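# Hang the held argyle sock on the sock dryer

## Task

Push the grey argyle sock that the left hand is holding deep into an unused peg of the sock dryer so it ends up hanging downward. The left hand must stay closed on the sock until a peg has it, because the sock drops otherwise. At the end the dryer must still hang from its rail, and all socks that were already clipped to it must remain clipped.

## Robot and tools

Robot: two arms on a table. left_arm carries a five-finger left hand and already holds the sock. right_arm carries a right hand. Calibrated base positions in the scene frame: left_arm at (-0.014, +0.312, +0.010) m, right_arm at (+0.016, -0.308, +0.013) m, both nearly unrotated. A floor post stands behind the arms, and a camera stand sits between them just behind the bases; avoid both.

Scene frame: origin at table-top height, midway between the nominal bases; +x reaches out over the table, +z is up, +y points toward the left_arm side. Fixed cameras and the table use this frame. Each arm reports its hand pose in its own base frame.

Hand point: a point fixed to the palm, about 0.05 m in front of it and 0.15 m from the wrist flange. Its +z runs along the straightened fingers, +y comes out of the palm, and +x lies across the palm. On the right hand +x points away from the thumb; on the left hand +x points toward the thumb. Straight fingertips reach 0.06-0.07 m past the point along +z. A wrist bracket on the little-finger side can strike objects.

execute_actions: argument actions is a list of actions; each action is a list of up to 15 rows, each row one 1/30 s control step. If fewer than 15 rows are given, the last row is held for the remaining steps. Every row is one flat list of 28 numbers, all in [-1, 1], covering both arms even if one is idle, in this order: left dx, dy, dz, rx, ry, rz; left hand little, ring, middle, index, thumb_bend, thumb_turn, force_limit, speed; then the same 14 for the right arm. The six arm numbers are an offset, not a pose: they move the hand point relative to that arm's Hand target as it stood when the action began, expressed in the Hand target's own axes. Every row within one action counts from that same start, so a row does not add to the previous row; but a new action starts from the new target, so repeating an offset moves further. Scale: 1.0 equals 0.6 m for dx, dy, dz and 180 degrees for the rotation vector rx, ry, rz. Orientation commands are clipped to within 40 degrees of the measured orientation each step. Hands often stop 1-5 cm short (mostly low) of the target; an all-zero offset re-requests it, and a leftover gap can be sent as a further offset. To stop pressing on something, command the target back beyond the current hand point.

Hand numbers are absolute targets, not offsets. Fingers and thumb_bend: +1 straight/open, -1 curled/closed. thumb_turn: +1 beside the palm, -1 across in front of it. force_limit maps -1..+1 linearly to about 0..10 N at the fingertip (0..15 N for the two thumb motors); a closing motor halts there. speed rises from nearly zero at -1 to full at +0.48 and above; use -0.94 or slower for gentle closing. There is no 'no change' value: to leave a hand alone, resend the eight hand numbers from the last row actually executed for it; if none has run yet, send its hand_measured six values plus hand_force_limit and hand_speed. Keep the left hand's closed values on the sock unchanged in every row until the peg grips it, then open it.

cameras (optional): list of names from cam_head_left, cam_head_right, cam_high, cam_low, cam_left_wrist, cam_right_wrist, or ["all"], or [] for none. Omitted or null gives all images only with an empty actions list. An invalid name rejects the call.

zoom_image: camera (one of the six names, and it must appear in the latest images) and region [x0, y0, x1, y1] in image pixels, top-left origin, at most 504 by 504. Images are 896x504.

show_instructions: no arguments; displays the reference pages (here, a left-hand diagram).

finished_scene: optional scene, which is 1. Ends everything permanently; call only when the sock hangs from a peg unaided.

Results: end_effector_position (m) and end_effector_quat_wxyz per arm in its base frame; Hand target is the last commanded pose after clipping, the base for the next offset. hand_measured gives six motor positions on the command scale; hand_stopped_by reads moving, target, force, stalled or fault; hand_load_n is fingertip force per motor, positive when pushed open; a drop to about 0 means the grip was lost. Joint velocities may be omitted when at rest. Joint torques are noisy with fixed offsets. A MOTOR HOT line warns near 85 C; at 100 C that arm goes limp for 30-60 s. Holding loads or straining toward unreachable poses heats motors.

Avoid: letting the sock drop even slightly, releasing anything still moving, knocking the dryer off its rail or unclipping its other socks, hard contact with fixed parts, any touch or squeeze between the two hands, and anything leaving the table. Brief outside pushes on loose items can occur. Move smoothly.

Each tool is called after "Emit:" by a JSON object that holds its "method" and its "body", one argument or row to a line.

Reference images:

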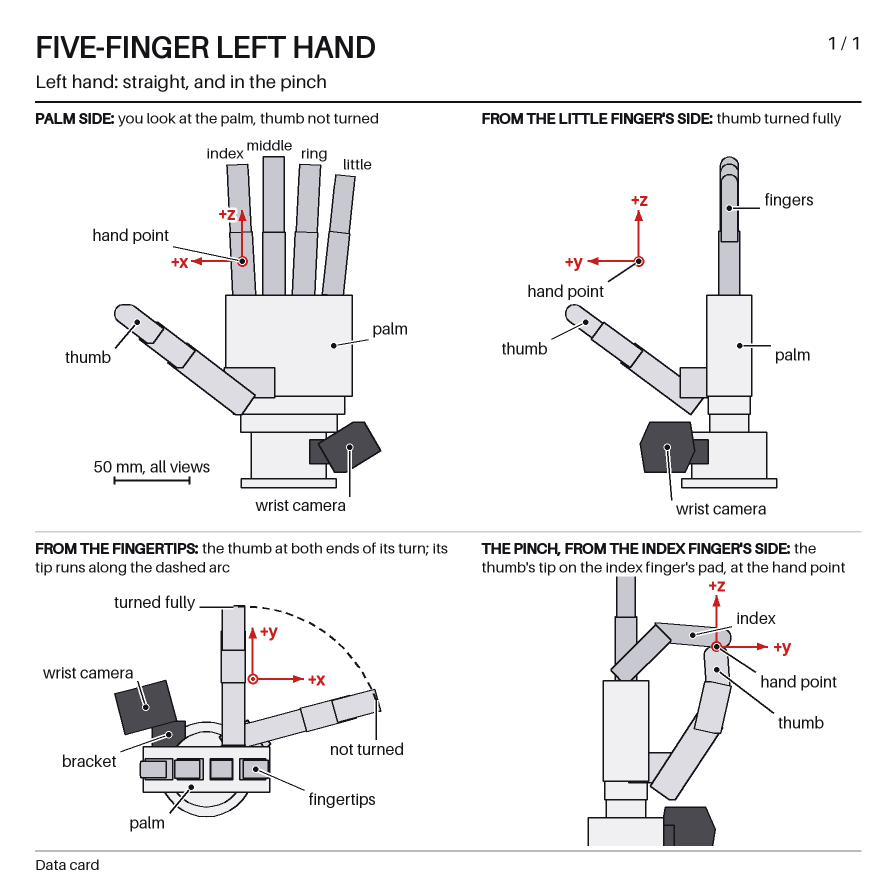

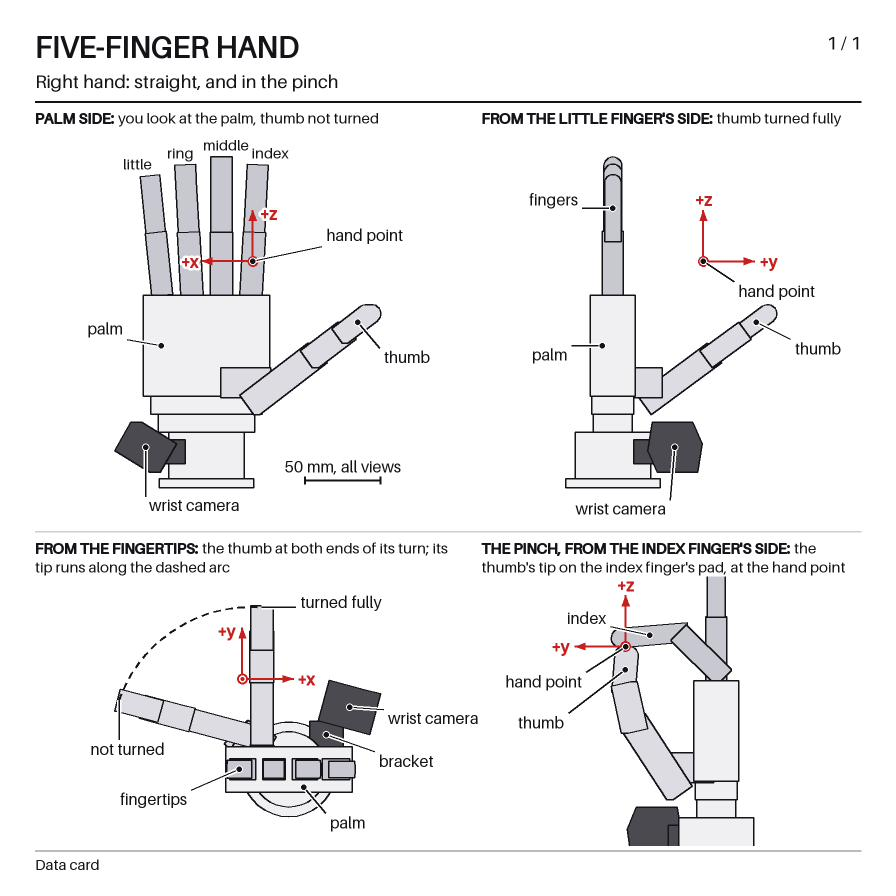

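## Session

Emit:
{"method": "execute_actions", "body": {
  "actions": []
}}

Scene clock: 0.00 s.
left_arm: end_effector_position=(+0.5094, +0.0288, +0.4119) hand_measured=(-1.000, -1.000, -0.290, -0.302, +0.312, -0.952) hand_load_n=(+0.0, +0.0, +4.5, +0.0, +4.5, +0.5) hand_stopped_by=(target, target, target, target, target, target) hand_force_limit=0.00 hand_speed=-0.80 end_effector_quat_wxyz=(-0.329, +0.604, +0.371, +0.624) | right_arm: end_effector_position=(+0.5435, +0.0304, +0.4229) hand_measured=(+1.000, +1.000, +1.000, +1.000, +1.000, +1.000) hand_load_n=(+0.0, +0.0, +0.0, +0.0, +0.0, +0.0) hand_stopped_by=(target, target, target, target, target, target) hand_force_limit=0.00 hand_speed=-0.80 end_effector_quat_wxyz=(+0.496, -0.504, +0.504, -0.496)
Joint positions: left_arm=[-0.292 1.184 0.846 0.316 -1.328 -1.658] | right_arm=[0 1.055 1.039 0 0 0]
Joint velocities: within noise
Joint torques (N m): no reading
Motor temperatures (°C): left_arm=[26 22 22 22 27 24] | right_arm=[22 24 24 21 23 24]
Heat: left arm: hottest wrist yaw 27 °C; right arm: hottest shoulder 24 °C.
Hand target: left_arm +0.5101, +0.0286, +0.4295; -0.321, +0.596, +0.378, +0.631 | right_arm +0.5441, +0.0303, +0.4428; +0.504, -0.496, +0.496, -0.504

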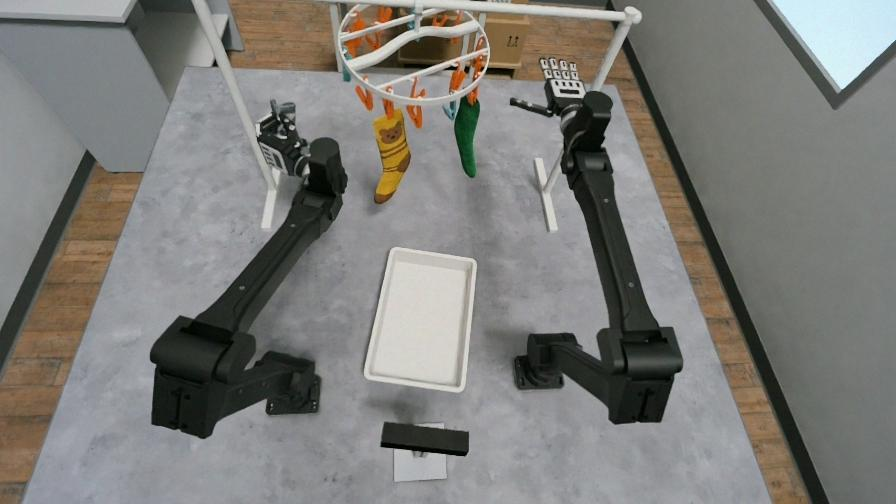

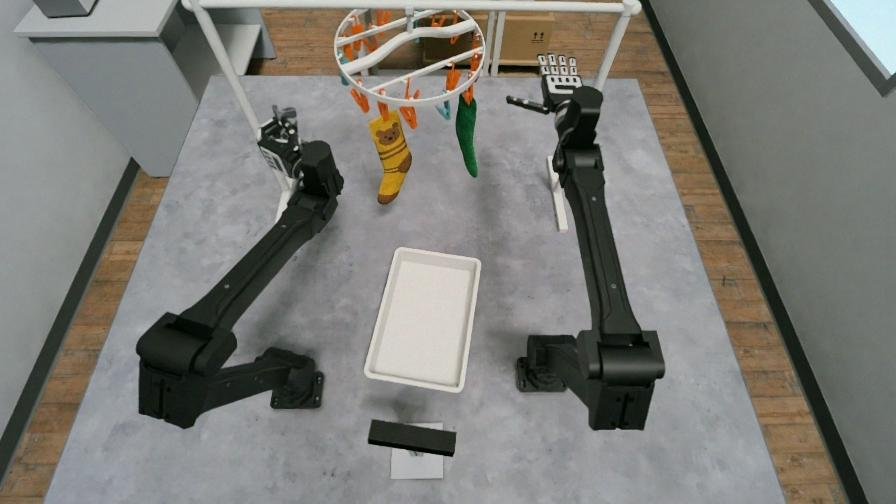

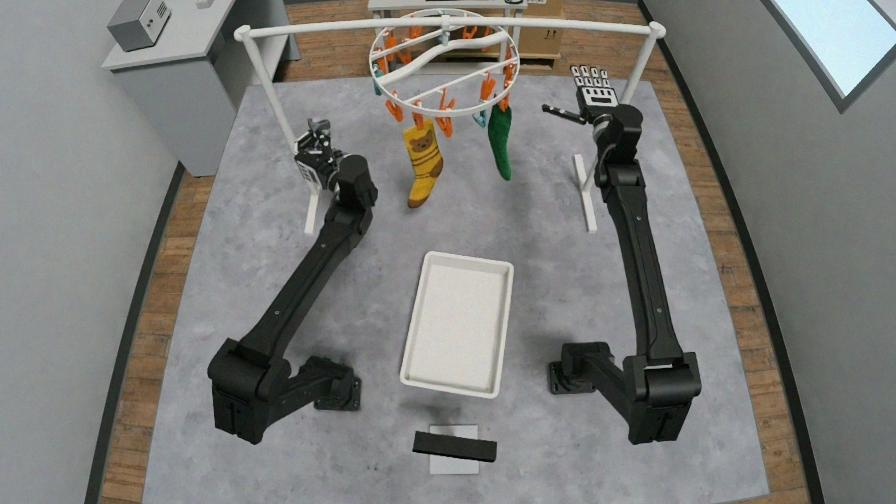

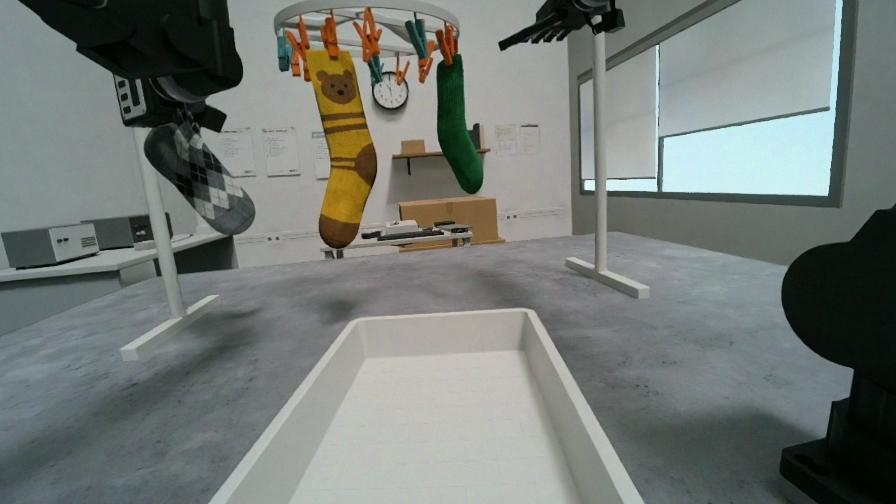

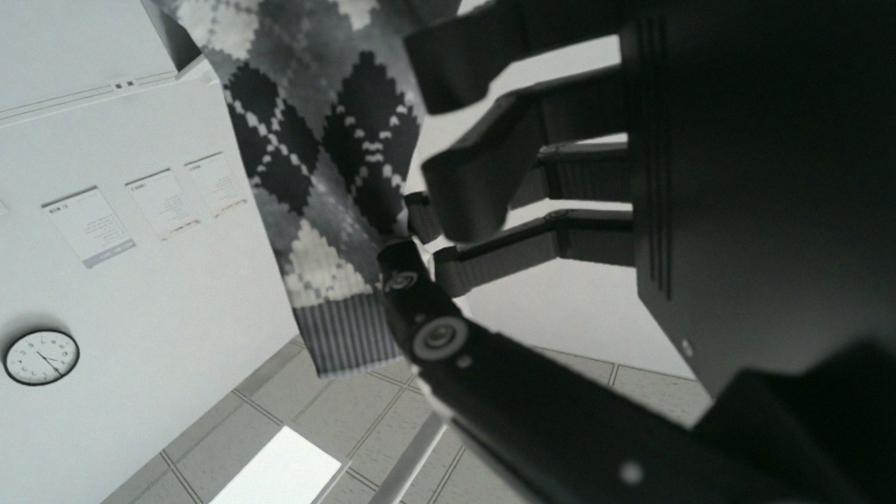

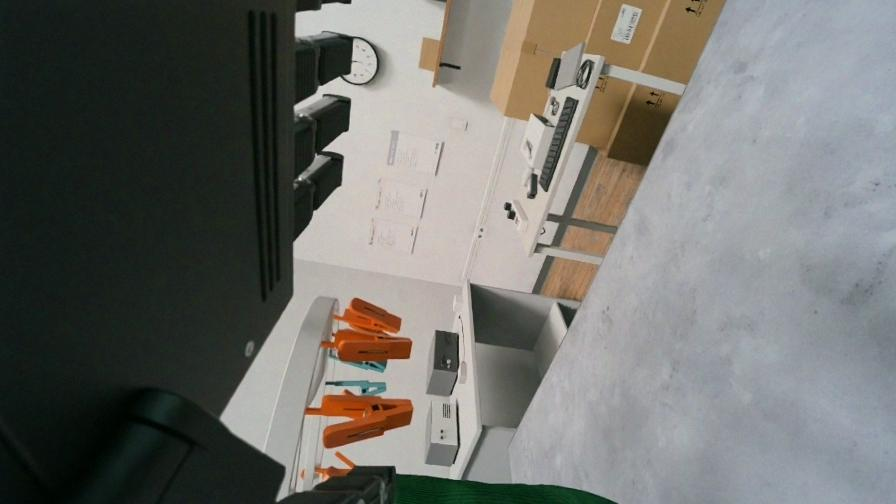

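Emit:
{"method": "zoom_image", "body": {
  "camera": "cam_high",
  "region": [340, 0, 560, 220]
}}

Emit:
{"method": "zoom_image", "body": {
  "camera": "cam_low",
  "region": [80, 0, 504, 260]
}}

Emit:
{"method": "zoom_image", "body": {
  "camera": "cam_head_left",
  "region": [230, 0, 510, 220]
}}

Emit:
{"method": "zoom_image", "body": {
  "camera": "cam_head_right",
  "region": [230, 0, 510, 220]
}}

Emit:
{"method": "zoom_image", "body": {
  "camera": "cam_right_wrist",
  "region": [200, 250, 504, 504]
}}

Scaled by 2.291 from the camera's image (finer frame: 1280x720).

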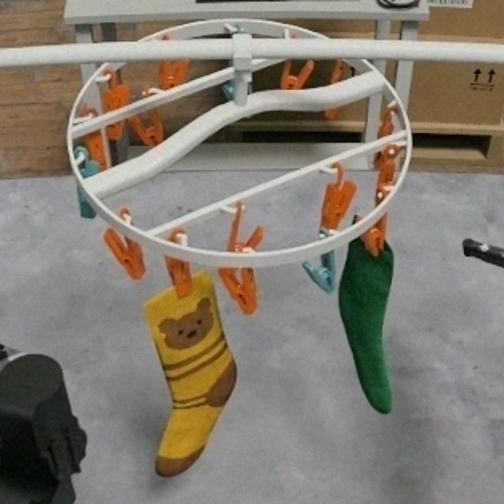

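Scaled by 1.189 from the camera's image (finer frame: 1280x720).

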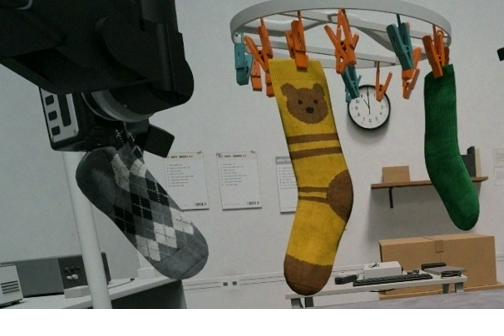

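Scaled by 1.800 from the camera's image (finer frame: 1280x720).

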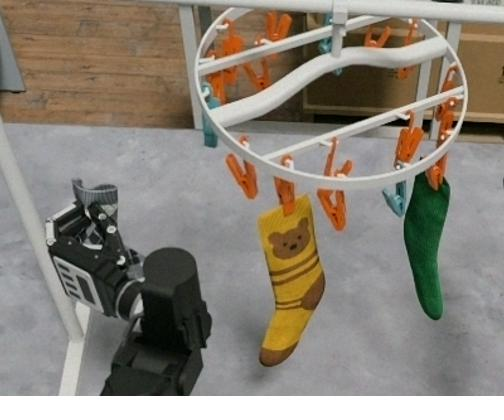

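Scaled by 1.800 from the camera's image (finer frame: 1280x720).

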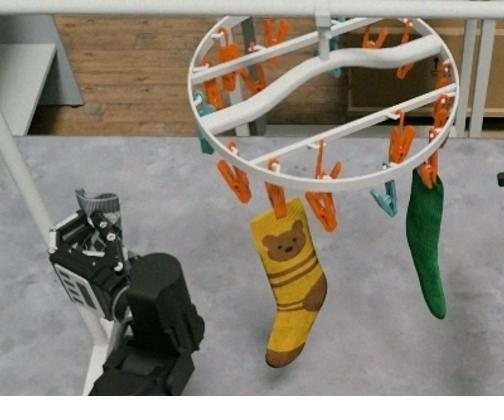

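Scaled by 1.658 from the camera's image (finer frame: 1280x720).

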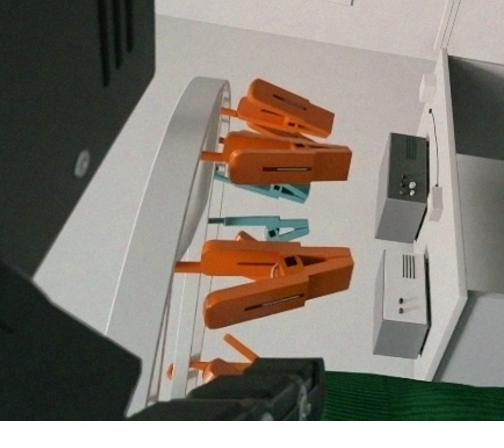

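Emit:
{"method": "zoom_image", "body": {
  "camera": "cam_high",
  "region": [370, 70, 470, 140]
}}

Emit:
{"method": "zoom_image", "body": {
  "camera": "cam_low",
  "region": [260, 0, 380, 100]
}}

Emit:
{"method": "zoom_image", "body": {
  "camera": "cam_low",
  "region": [350, 0, 470, 100]
}}

Emit:
{"method": "zoom_image", "body": {
  "camera": "cam_high",
  "region": [430, 50, 530, 140]
}}

Emit:
{"method": "zoom_image", "body": {
  "camera": "cam_right_wrist",
  "region": [280, 280, 430, 480]
}}

Emit:
{"method": "zoom_image", "body": {
  "camera": "cam_left_wrist",
  "region": [130, 0, 634, 400]
}}

Scaled by 5.040 from the camera's image (finer frame: 1280x720).

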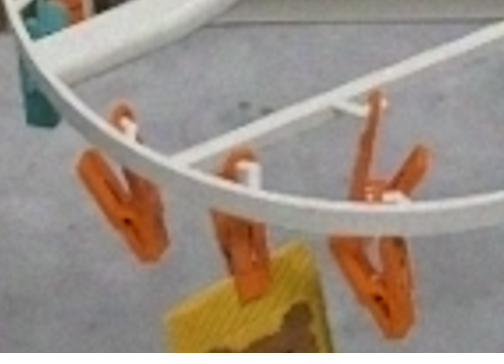

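Scaled by 4.200 from the camera's image (finer frame: 1280x720).

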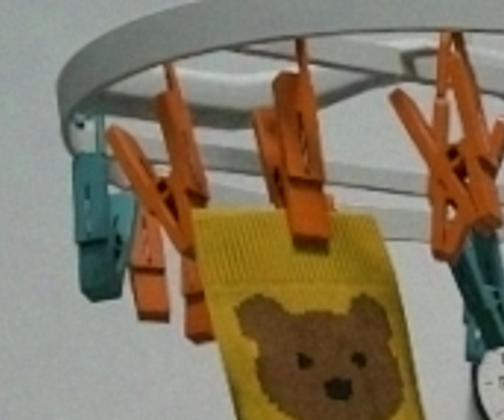

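Scaled by 4.200 from the camera's image (finer frame: 1280x720).

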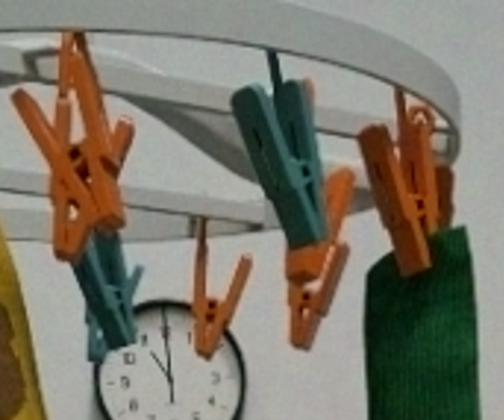

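Scaled by 5.040 from the camera's image (finer frame: 1280x720).

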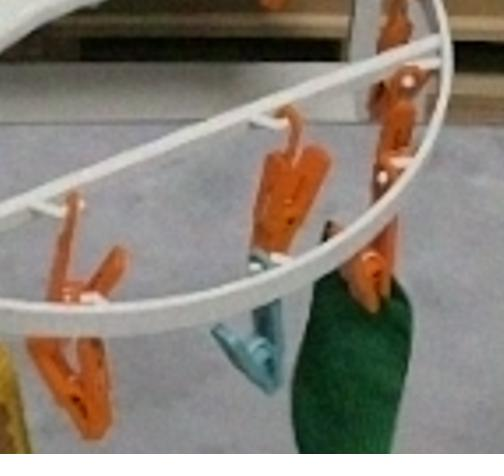

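Scaled by 2.520 from the camera's image (finer frame: 1280x720).

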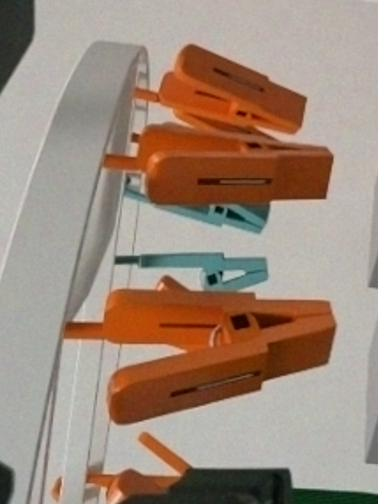

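Scaled by 1.000.

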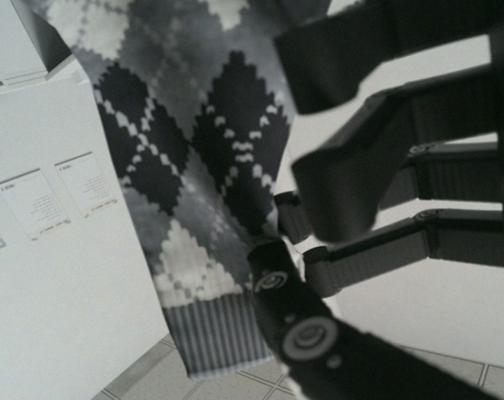

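Emit:
{"method": "execute_actions", "body": {
  "actions": [
    [[0,0,0,0,0,0,-1,-1,-0.290,-0.302,0.312,-0.952,0.0,-0.80,-0.03,0,-0.04,0,0,0,1,1,1,1,1,1,0.0,-0.80],[0,0,0,0,0,0,-1,-1,-0.290,-0.302,0.312,-0.952,0.0,-0.80,-0.06,0,-0.083,0,0,0,1,1,1,1,1,1,0.0,-0.80]],
    [[0,0,0,0,0,0,-1,-1,-0.290,-0.302,0.312,-0.952,0.0,-0.80,-0.06,0,-0.083,0,0,0,1,1,1,1,1,1,0.0,-0.80]],
    [[0,0,0,0,0,0,-1,-1,-0.290,-0.302,0.312,-0.952,0.0,-0.80,-0.06,0,-0.083,0,0,0,1,1,1,1,1,1,0.0,-0.80]],
    [[0,0,0,0,0,0,-1,-1,-0.290,-0.302,0.312,-0.952,0.0,-0.80,-0.06,0,-0.083,0,0,0,1,1,1,1,1,1,0.0,-0.80]],
    [[0,0,0,0,0,0,-1,-1,-0.290,-0.302,0.312,-0.952,0.0,-0.80,-0.06,0,-0.083,0,0,0,1,1,1,1,1,1,0.0,-0.80]],
    [[0,0,0,0,0,0,-1,-1,-0.290,-0.302,0.312,-0.952,0.0,-0.80,0,0,0,0,0.07,0,1,1,1,1,1,1,0.0,-0.80]],
    [[0,0,0,0,0,0,-1,-1,-0.290,-0.302,0.312,-0.952,0.0,-0.80,0,0,0,0,0.07,0,1,1,1,1,1,1,0.0,-0.80]]
  ],
  "cameras": ["all"]
}}

Scene clock: 22.67 s.
left_arm: end_effector_position=(+0.5094, +0.0288, +0.4119) hand_measured=(-1.000, -1.000, -0.290, -0.302, +0.314, -0.952) hand_load_n=(+0.0, +0.0, +4.5, +0.0, +4.0, +0.0) hand_stopped_by=(target, target, target, target, target, target) hand_force_limit=0.00 hand_speed=-0.80 end_effector_quat_wxyz=(-0.329, +0.604, +0.371, +0.624) | right_arm: end_effector_position=(+0.2952, +0.2108, +0.4111) hand_measured=(+1.000, +1.000, +1.000, +1.000, +1.000, +1.000) hand_load_n=(+0.0, +0.0, +0.0, +0.0, +0.0, +0.0) hand_stopped_by=(target, target, target, target, target, target) hand_force_limit=0.00 hand_speed=-0.80 end_effector_quat_wxyz=(+0.370, -0.415, +0.573, -0.603)
Joint positions: left_arm=[-0.292 1.184 0.846 0.316 -1.328 -1.658] | right_arm=[1.187 0.859 0.898 -0.082 1.581 -0.033]
Joint torques (N m): left_arm=[-0.21 -8 10.95 1.96 -0.07 -0.05] | right_arm=[-0.5 -5.3 14.41 1.1 0.07 0.03]
Motor temperatures (°C): left_arm=[26 22 26 22 27 24] | right_arm=[22 24 29 21 23 23]
Heat: left arm: hottest wrist yaw 27 °C; right arm: hottest elbow 29 °C.
Hand target: left_arm +0.5101, +0.0286, +0.4295; -0.321, +0.596, +0.378, +0.631 | right_arm +0.2952, +0.2104, +0.4386; +0.384, -0.374, +0.594, -0.600
Off the commanded pose: left_arm 0.018 m, 2 deg | right_arm 0.027 m, 6 deg.
joint sent to its limit (right arm) — joint 5 (wrist yaw), upper limit. The joint targets are off in position and orientation.
cam_right_wrist: T_world_to_cam=[[-0.06756, -0.26172, -0.96278, 0.47879], [-0.16131, 0.95515, -0.24833, -0.04737], [0.98459, 0.13853, -0.10675, -0.16072]] pos_world=[0.18295, 0.19282, 0.43205]

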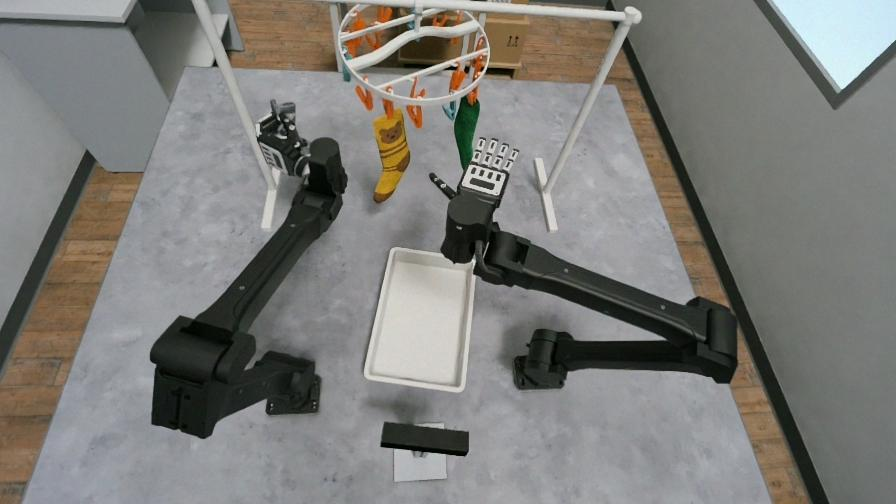

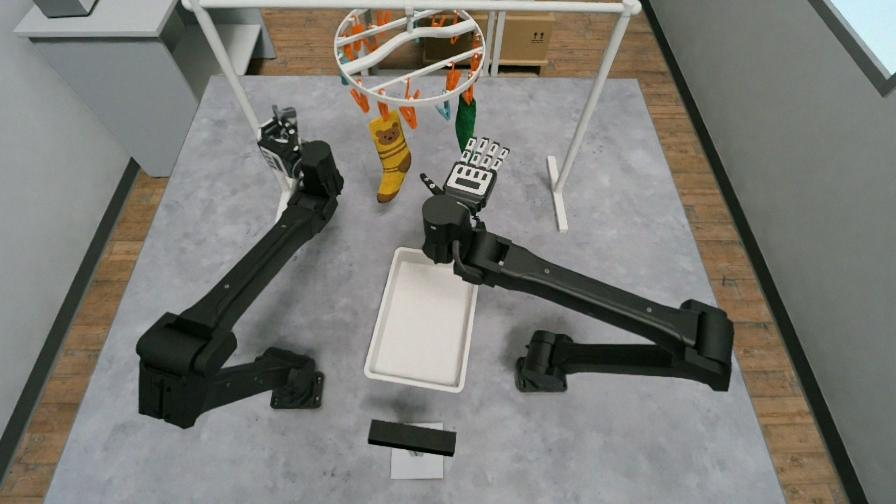

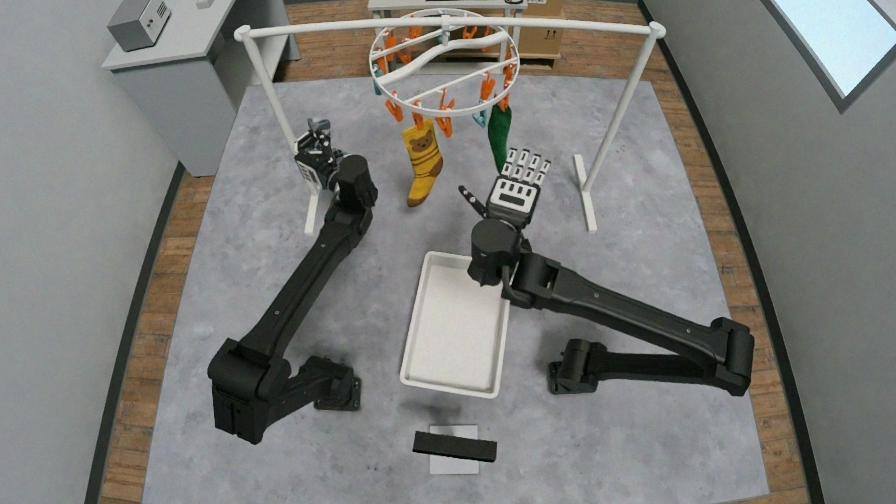

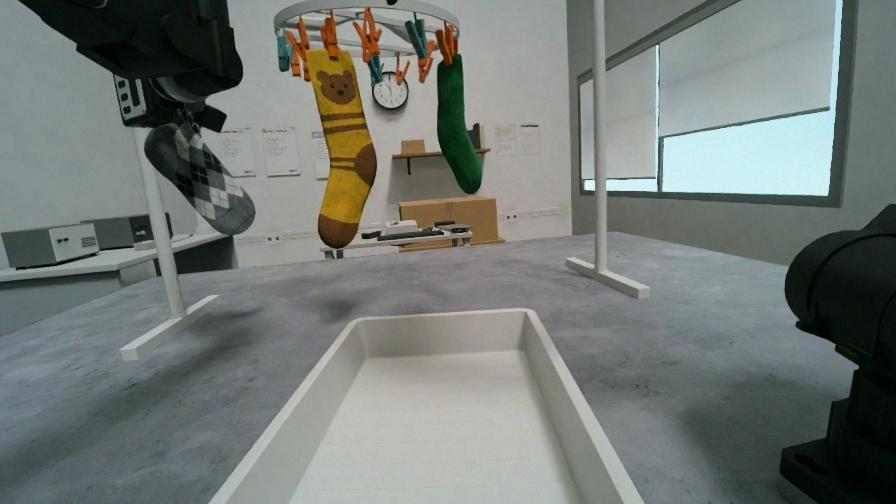

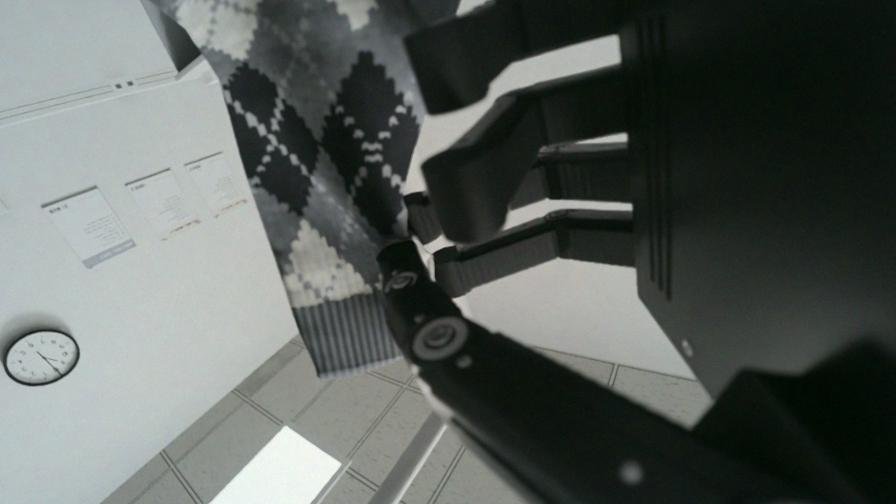

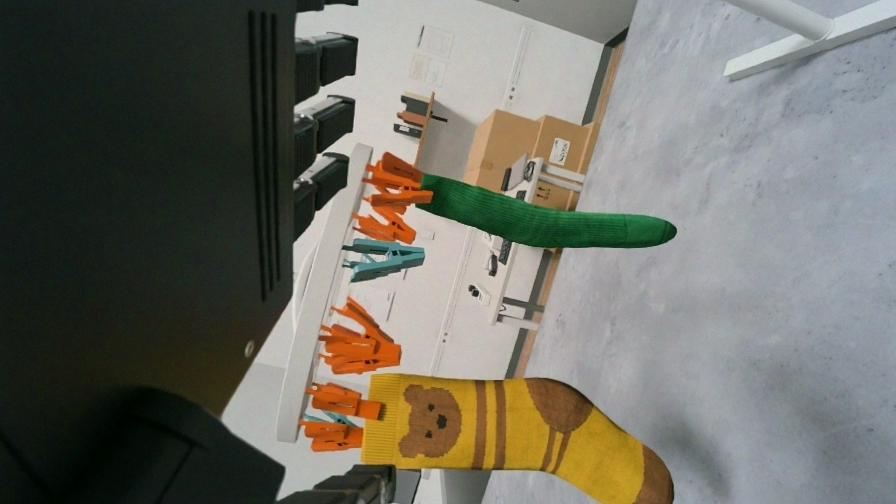

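Emit:
{"method": "zoom_image", "body": {
  "camera": "cam_right_wrist",
  "region": [290, 140, 450, 300]
}}

Emit:
{"method": "zoom_image", "body": {
  "camera": "cam_right_wrist",
  "region": [260, 280, 460, 480]
}}

Scaled by 3.150 from the camera's image (finer frame: 1280x720).

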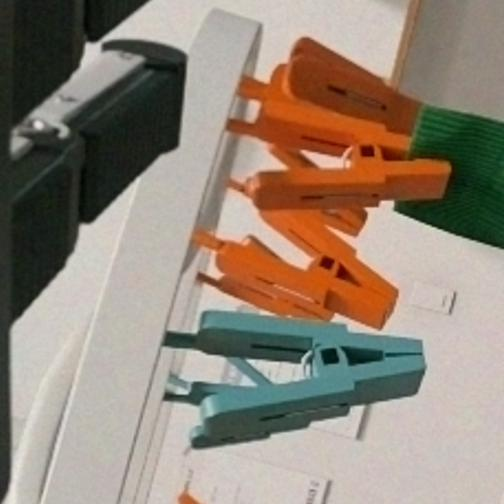

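Scaled by 2.520 from the camera's image (finer frame: 1280x720).

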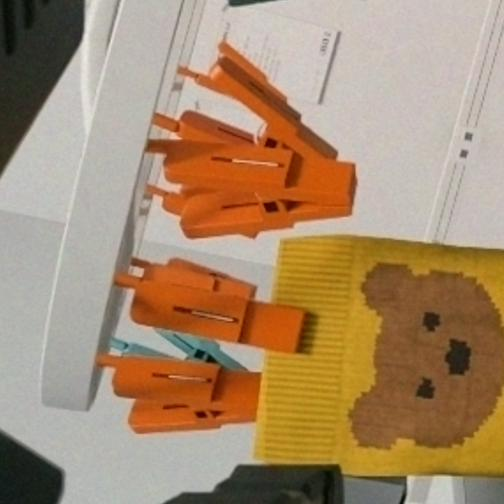

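Emit:
{"method": "zoom_image", "body": {
  "camera": "cam_right_wrist",
  "region": [330, 220, 430, 290]
}}

Emit:
{"method": "zoom_image", "body": {
  "camera": "cam_right_wrist",
  "region": [310, 280, 410, 460]
}}

Emit:
{"method": "zoom_image", "body": {
  "camera": "cam_low",
  "region": [340, 0, 440, 80]
}}

Emit:
{"method": "zoom_image", "body": {
  "camera": "cam_high",
  "region": [460, 70, 520, 130]
}}

Scaled by 5.040 from the camera's image (finer frame: 1280x720).

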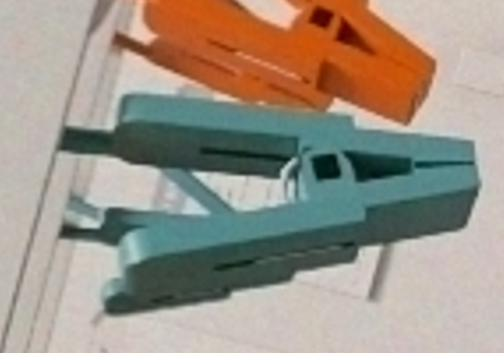

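Scaled by 2.800 from the camera's image (finer frame: 1280x720).

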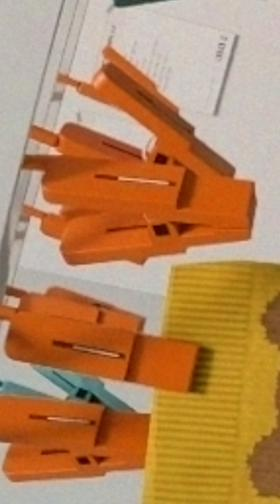

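Scaled by 5.040 from the camera's image (finer frame: 1280x720).

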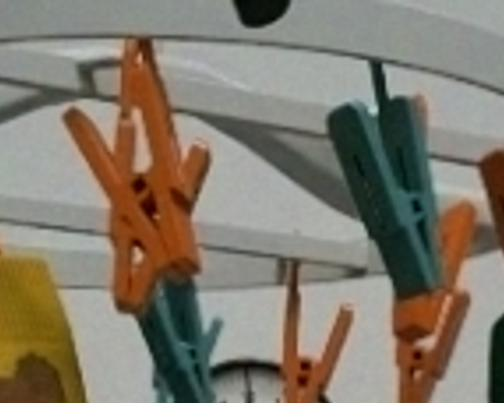

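Scaled by 8.400 from the camera's image (finer frame: 1280x720).

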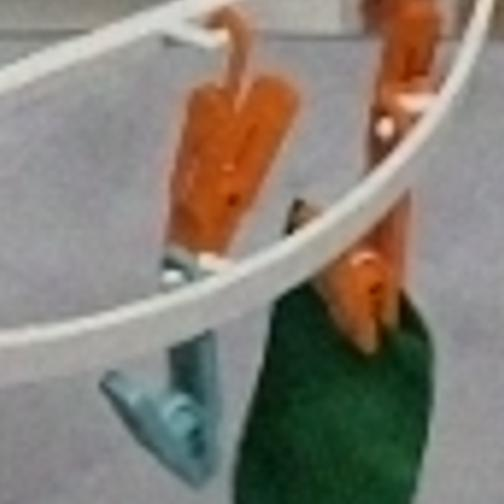

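Emit:
{"method": "zoom_image", "body": {
  "camera": "cam_high",
  "region": [425, 75, 475, 145]
}}

Emit:
{"method": "zoom_image", "body": {
  "camera": "cam_head_left",
  "region": [390, 60, 440, 130]
}}

Emit:
{"method": "zoom_image", "body": {
  "camera": "cam_head_right",
  "region": [380, 65, 430, 135]
}}

Emit:
{"method": "zoom_image", "body": {
  "camera": "cam_low",
  "region": [350, 0, 390, 65]
}}

Scaled by 7.200 from the camera's image (finer frame: 1280x720).

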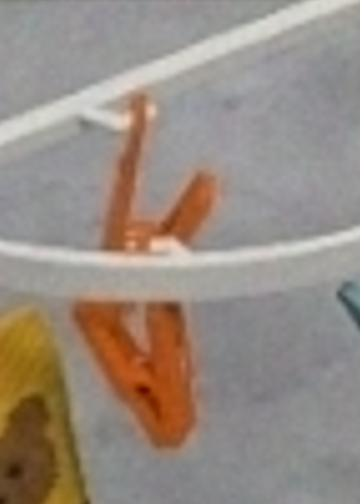

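Scaled by 7.200 from the camera's image (finer frame: 1280x720).

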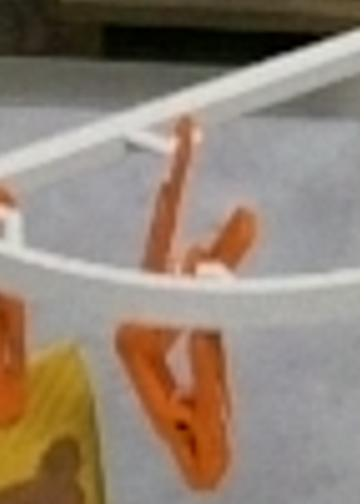

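Scaled by 7.200 from the camera's image (finer frame: 1280x720).

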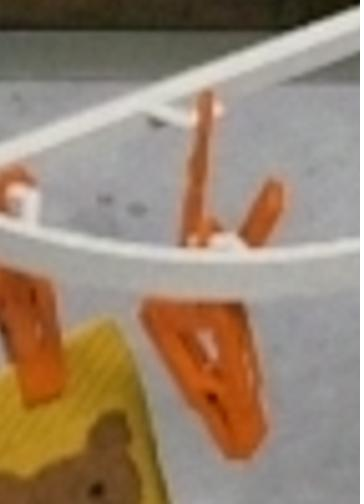

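Scaled by 7.754 from the camera's image (finer frame: 1280x720).

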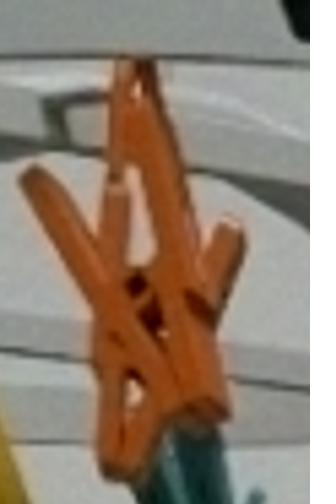

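Emit:
{"method": "zoom_image", "body": {
  "camera": "cam_head_right",
  "region": [240, 80, 350, 200]
}}

Emit:
{"method": "zoom_image", "body": {
  "camera": "cam_low",
  "region": [90, 60, 280, 250]
}}

Emit:
{"method": "zoom_image", "body": {
  "camera": "cam_high",
  "region": [280, 100, 380, 200]
}}

Scaled by 4.200 from the camera's image (finer frame: 1280x720).

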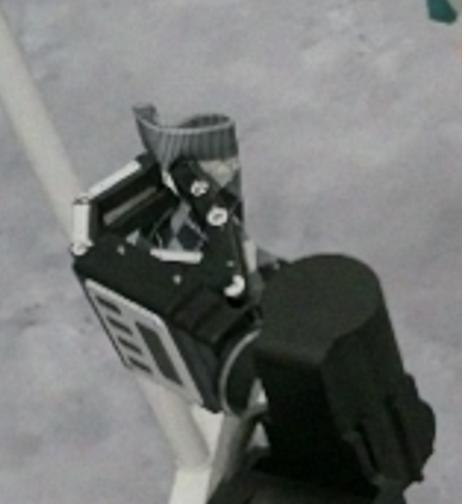

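Scaled by 2.653 from the camera's image (finer frame: 1280x720).

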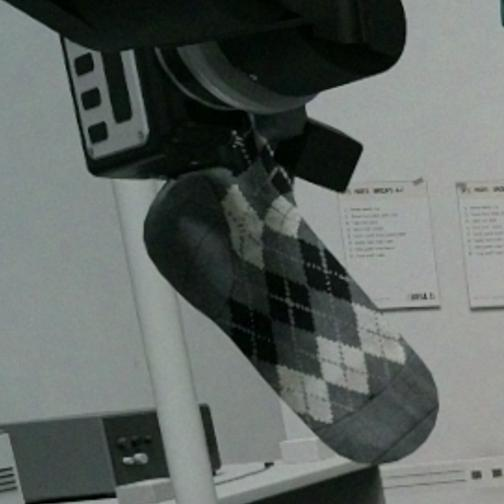

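Scaled by 5.040 from the camera's image (finer frame: 1280x720).

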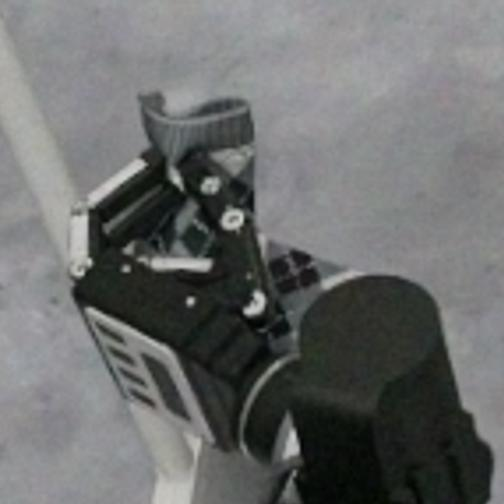

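Emit:
{"method": "execute_actions", "body": {
  "actions": [
    [[0,0,0,0,0,0,-1,-1,-0.290,-0.302,0.312,-0.952,0.0,-0.80,-0.005,-0.012,0.025,0,0,0.08,1,1,1,1,1,1,0.0,-0.80],[0,0,0,0,0,0,-1,-1,-0.290,-0.302,0.312,-0.952,0.0,-0.80,-0.0103,-0.023,0.0508,0,0,0.1667,1,1,1,1,1,1,0.0,-0.80]],
    [[0,0,0,0,0,0,-1,-1,-0.290,-0.302,0.312,-0.952,0.0,-0.80,-0.0205,-0.0148,0.0508,0,0,0.1667,1,1,1,1,1,1,0.0,-0.80]],
    [[0,0,0,0,0,0,-1,-1,-0.290,-0.302,0.312,-0.952,0.0,-0.80,-0.0252,-0.0025,0.0508,0,0,0.1667,1,1,1,1,1,1,0.0,-0.80]],
    [[0,0,0,0,0,0,-1,-1,-0.290,-0.302,0.312,-0.952,0.0,-0.80,0,0,0,0,0.0833,0,1,1,1,1,1,1,0.0,-0.80]],
    [[0,0,0,0,0,0,-1,-1,-0.290,-0.302,0.312,-0.952,0.0,-0.80,0,0,0,0,0.0833,0,1,1,1,1,1,1,0.0,-0.80]]
  ],
  "cameras": ["cam_head_left","cam_high","cam_low","cam_right_wrist"]
}}

Scene clock: 484.10 s.
left_arm: end_effector_position=(+0.5094, +0.0288, +0.4119) hand_measured=(-1.000, -1.000, -0.290, -0.302, +0.314, -0.952) hand_load_n=(+0.0, +0.0, +4.5, +0.0, +3.5, +0.5) hand_stopped_by=(target, target, target, target, target, target) hand_force_limit=0.00 hand_speed=-0.80 end_effector_quat_wxyz=(-0.329, +0.604, +0.371, +0.624) | right_arm: end_effector_position=(+0.3836, +0.1868, +0.4589) hand_measured=(+1.000, +1.000, +1.000, +1.000, +1.000, +1.000) hand_load_n=(-0.5, +0.0, +0.0, +0.0, +0.0, +0.0) hand_stopped_by=(target, target, target, target, target, target) hand_force_limit=0.00 hand_speed=-0.80 end_effector_quat_wxyz=(+0.584, +0.101, +0.798, -0.113)
Joint positions: left_arm=[-0.292 1.184 0.846 0.316 -1.328 -1.658] | right_arm=[0.809 0.857 1.047 -0.809 1.042 2.057]
Joint torques (N m): left_arm=[-0.09 -7.82 11.04 2.02 -0.08 -0.07] | right_arm=[-1.32 -4.31 14.09 0.24 0.15 0.16]
Motor temperatures (°C): left_arm=[25 22 35 21 26 24] | right_arm=[22 24 41 20 22 22]
Heat: left arm: hottest elbow 35 °C; right arm: hottest elbow 41 °C.
Hand target: left_arm +0.5101, +0.0286, +0.4295; -0.321, +0.596, +0.378, +0.631 | right_arm +0.3851, +0.1883, +0.4816; +0.495, +0.190, +0.841, -0.107
Off the commanded pose: left_arm 0.018 m, 2 deg | right_arm 0.023 m, 15 deg.
joint sent to its limit (right arm) — joint 6 (wrist roll), upper limit. The joint targets are off in position and orientation.
cam_right_wrist: T_world_to_cam=[[0.26372, 0.92943, -0.25809, -0.14836], [-0.16338, 0.30674, 0.93767, -0.42073], [0.95066, -0.20512, 0.23275, -0.31792]] pos_world=[0.27262, 0.20173, 0.43021]

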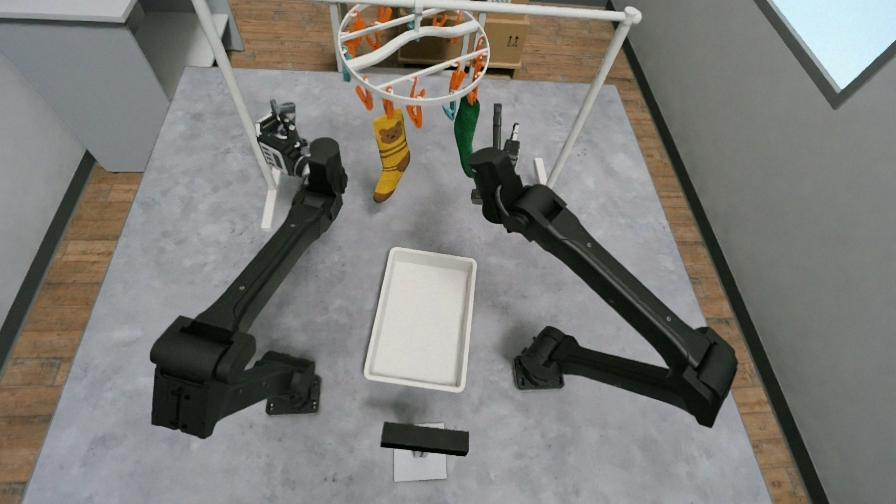

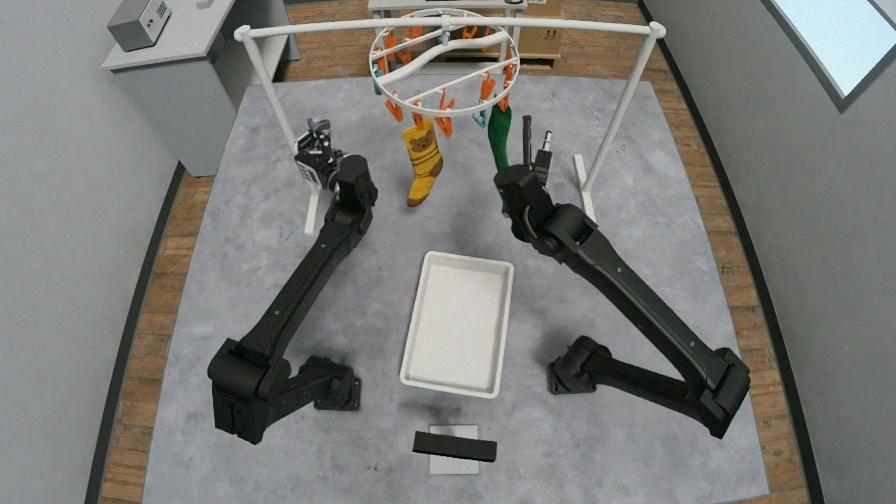

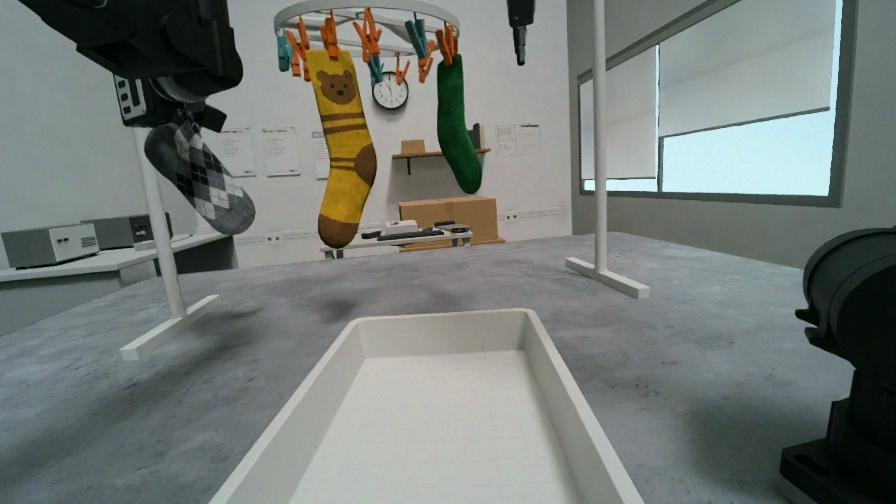

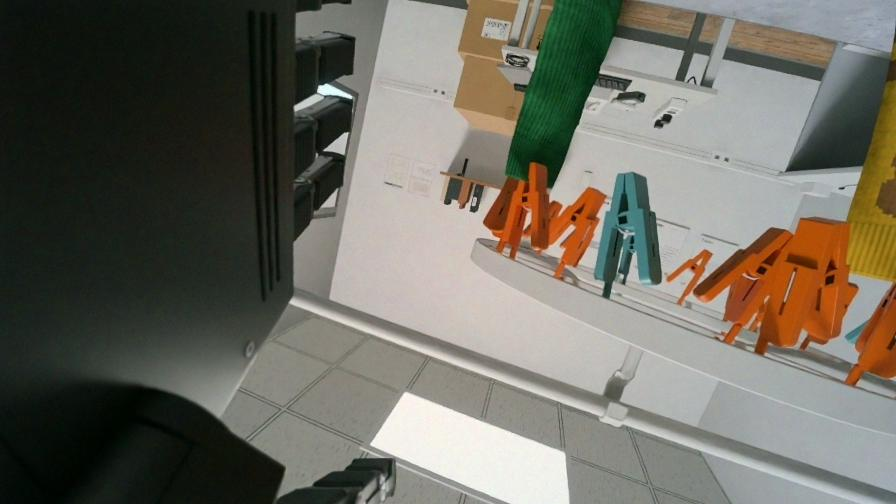

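Emit:
{"method": "zoom_image", "body": {
  "camera": "cam_right_wrist",
  "region": [470, 150, 720, 310]
}}

Emit:
{"method": "zoom_image", "body": {
  "camera": "cam_right_wrist",
  "region": [640, 180, 896, 400]
}}

Scaled by 2.016 from the camera's image (finer frame: 1280x720).

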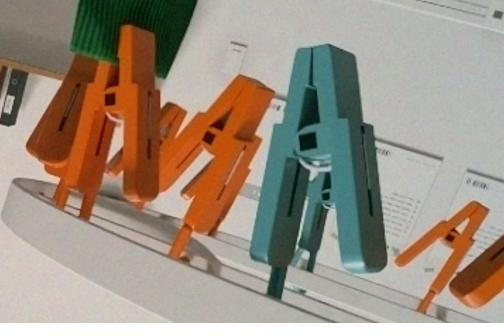

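Scaled by 1.969 from the camera's image (finer frame: 1280x720).

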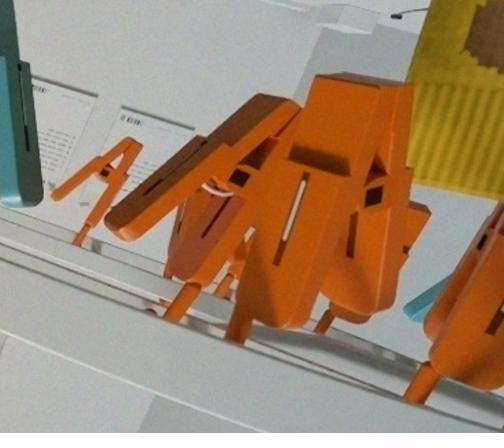

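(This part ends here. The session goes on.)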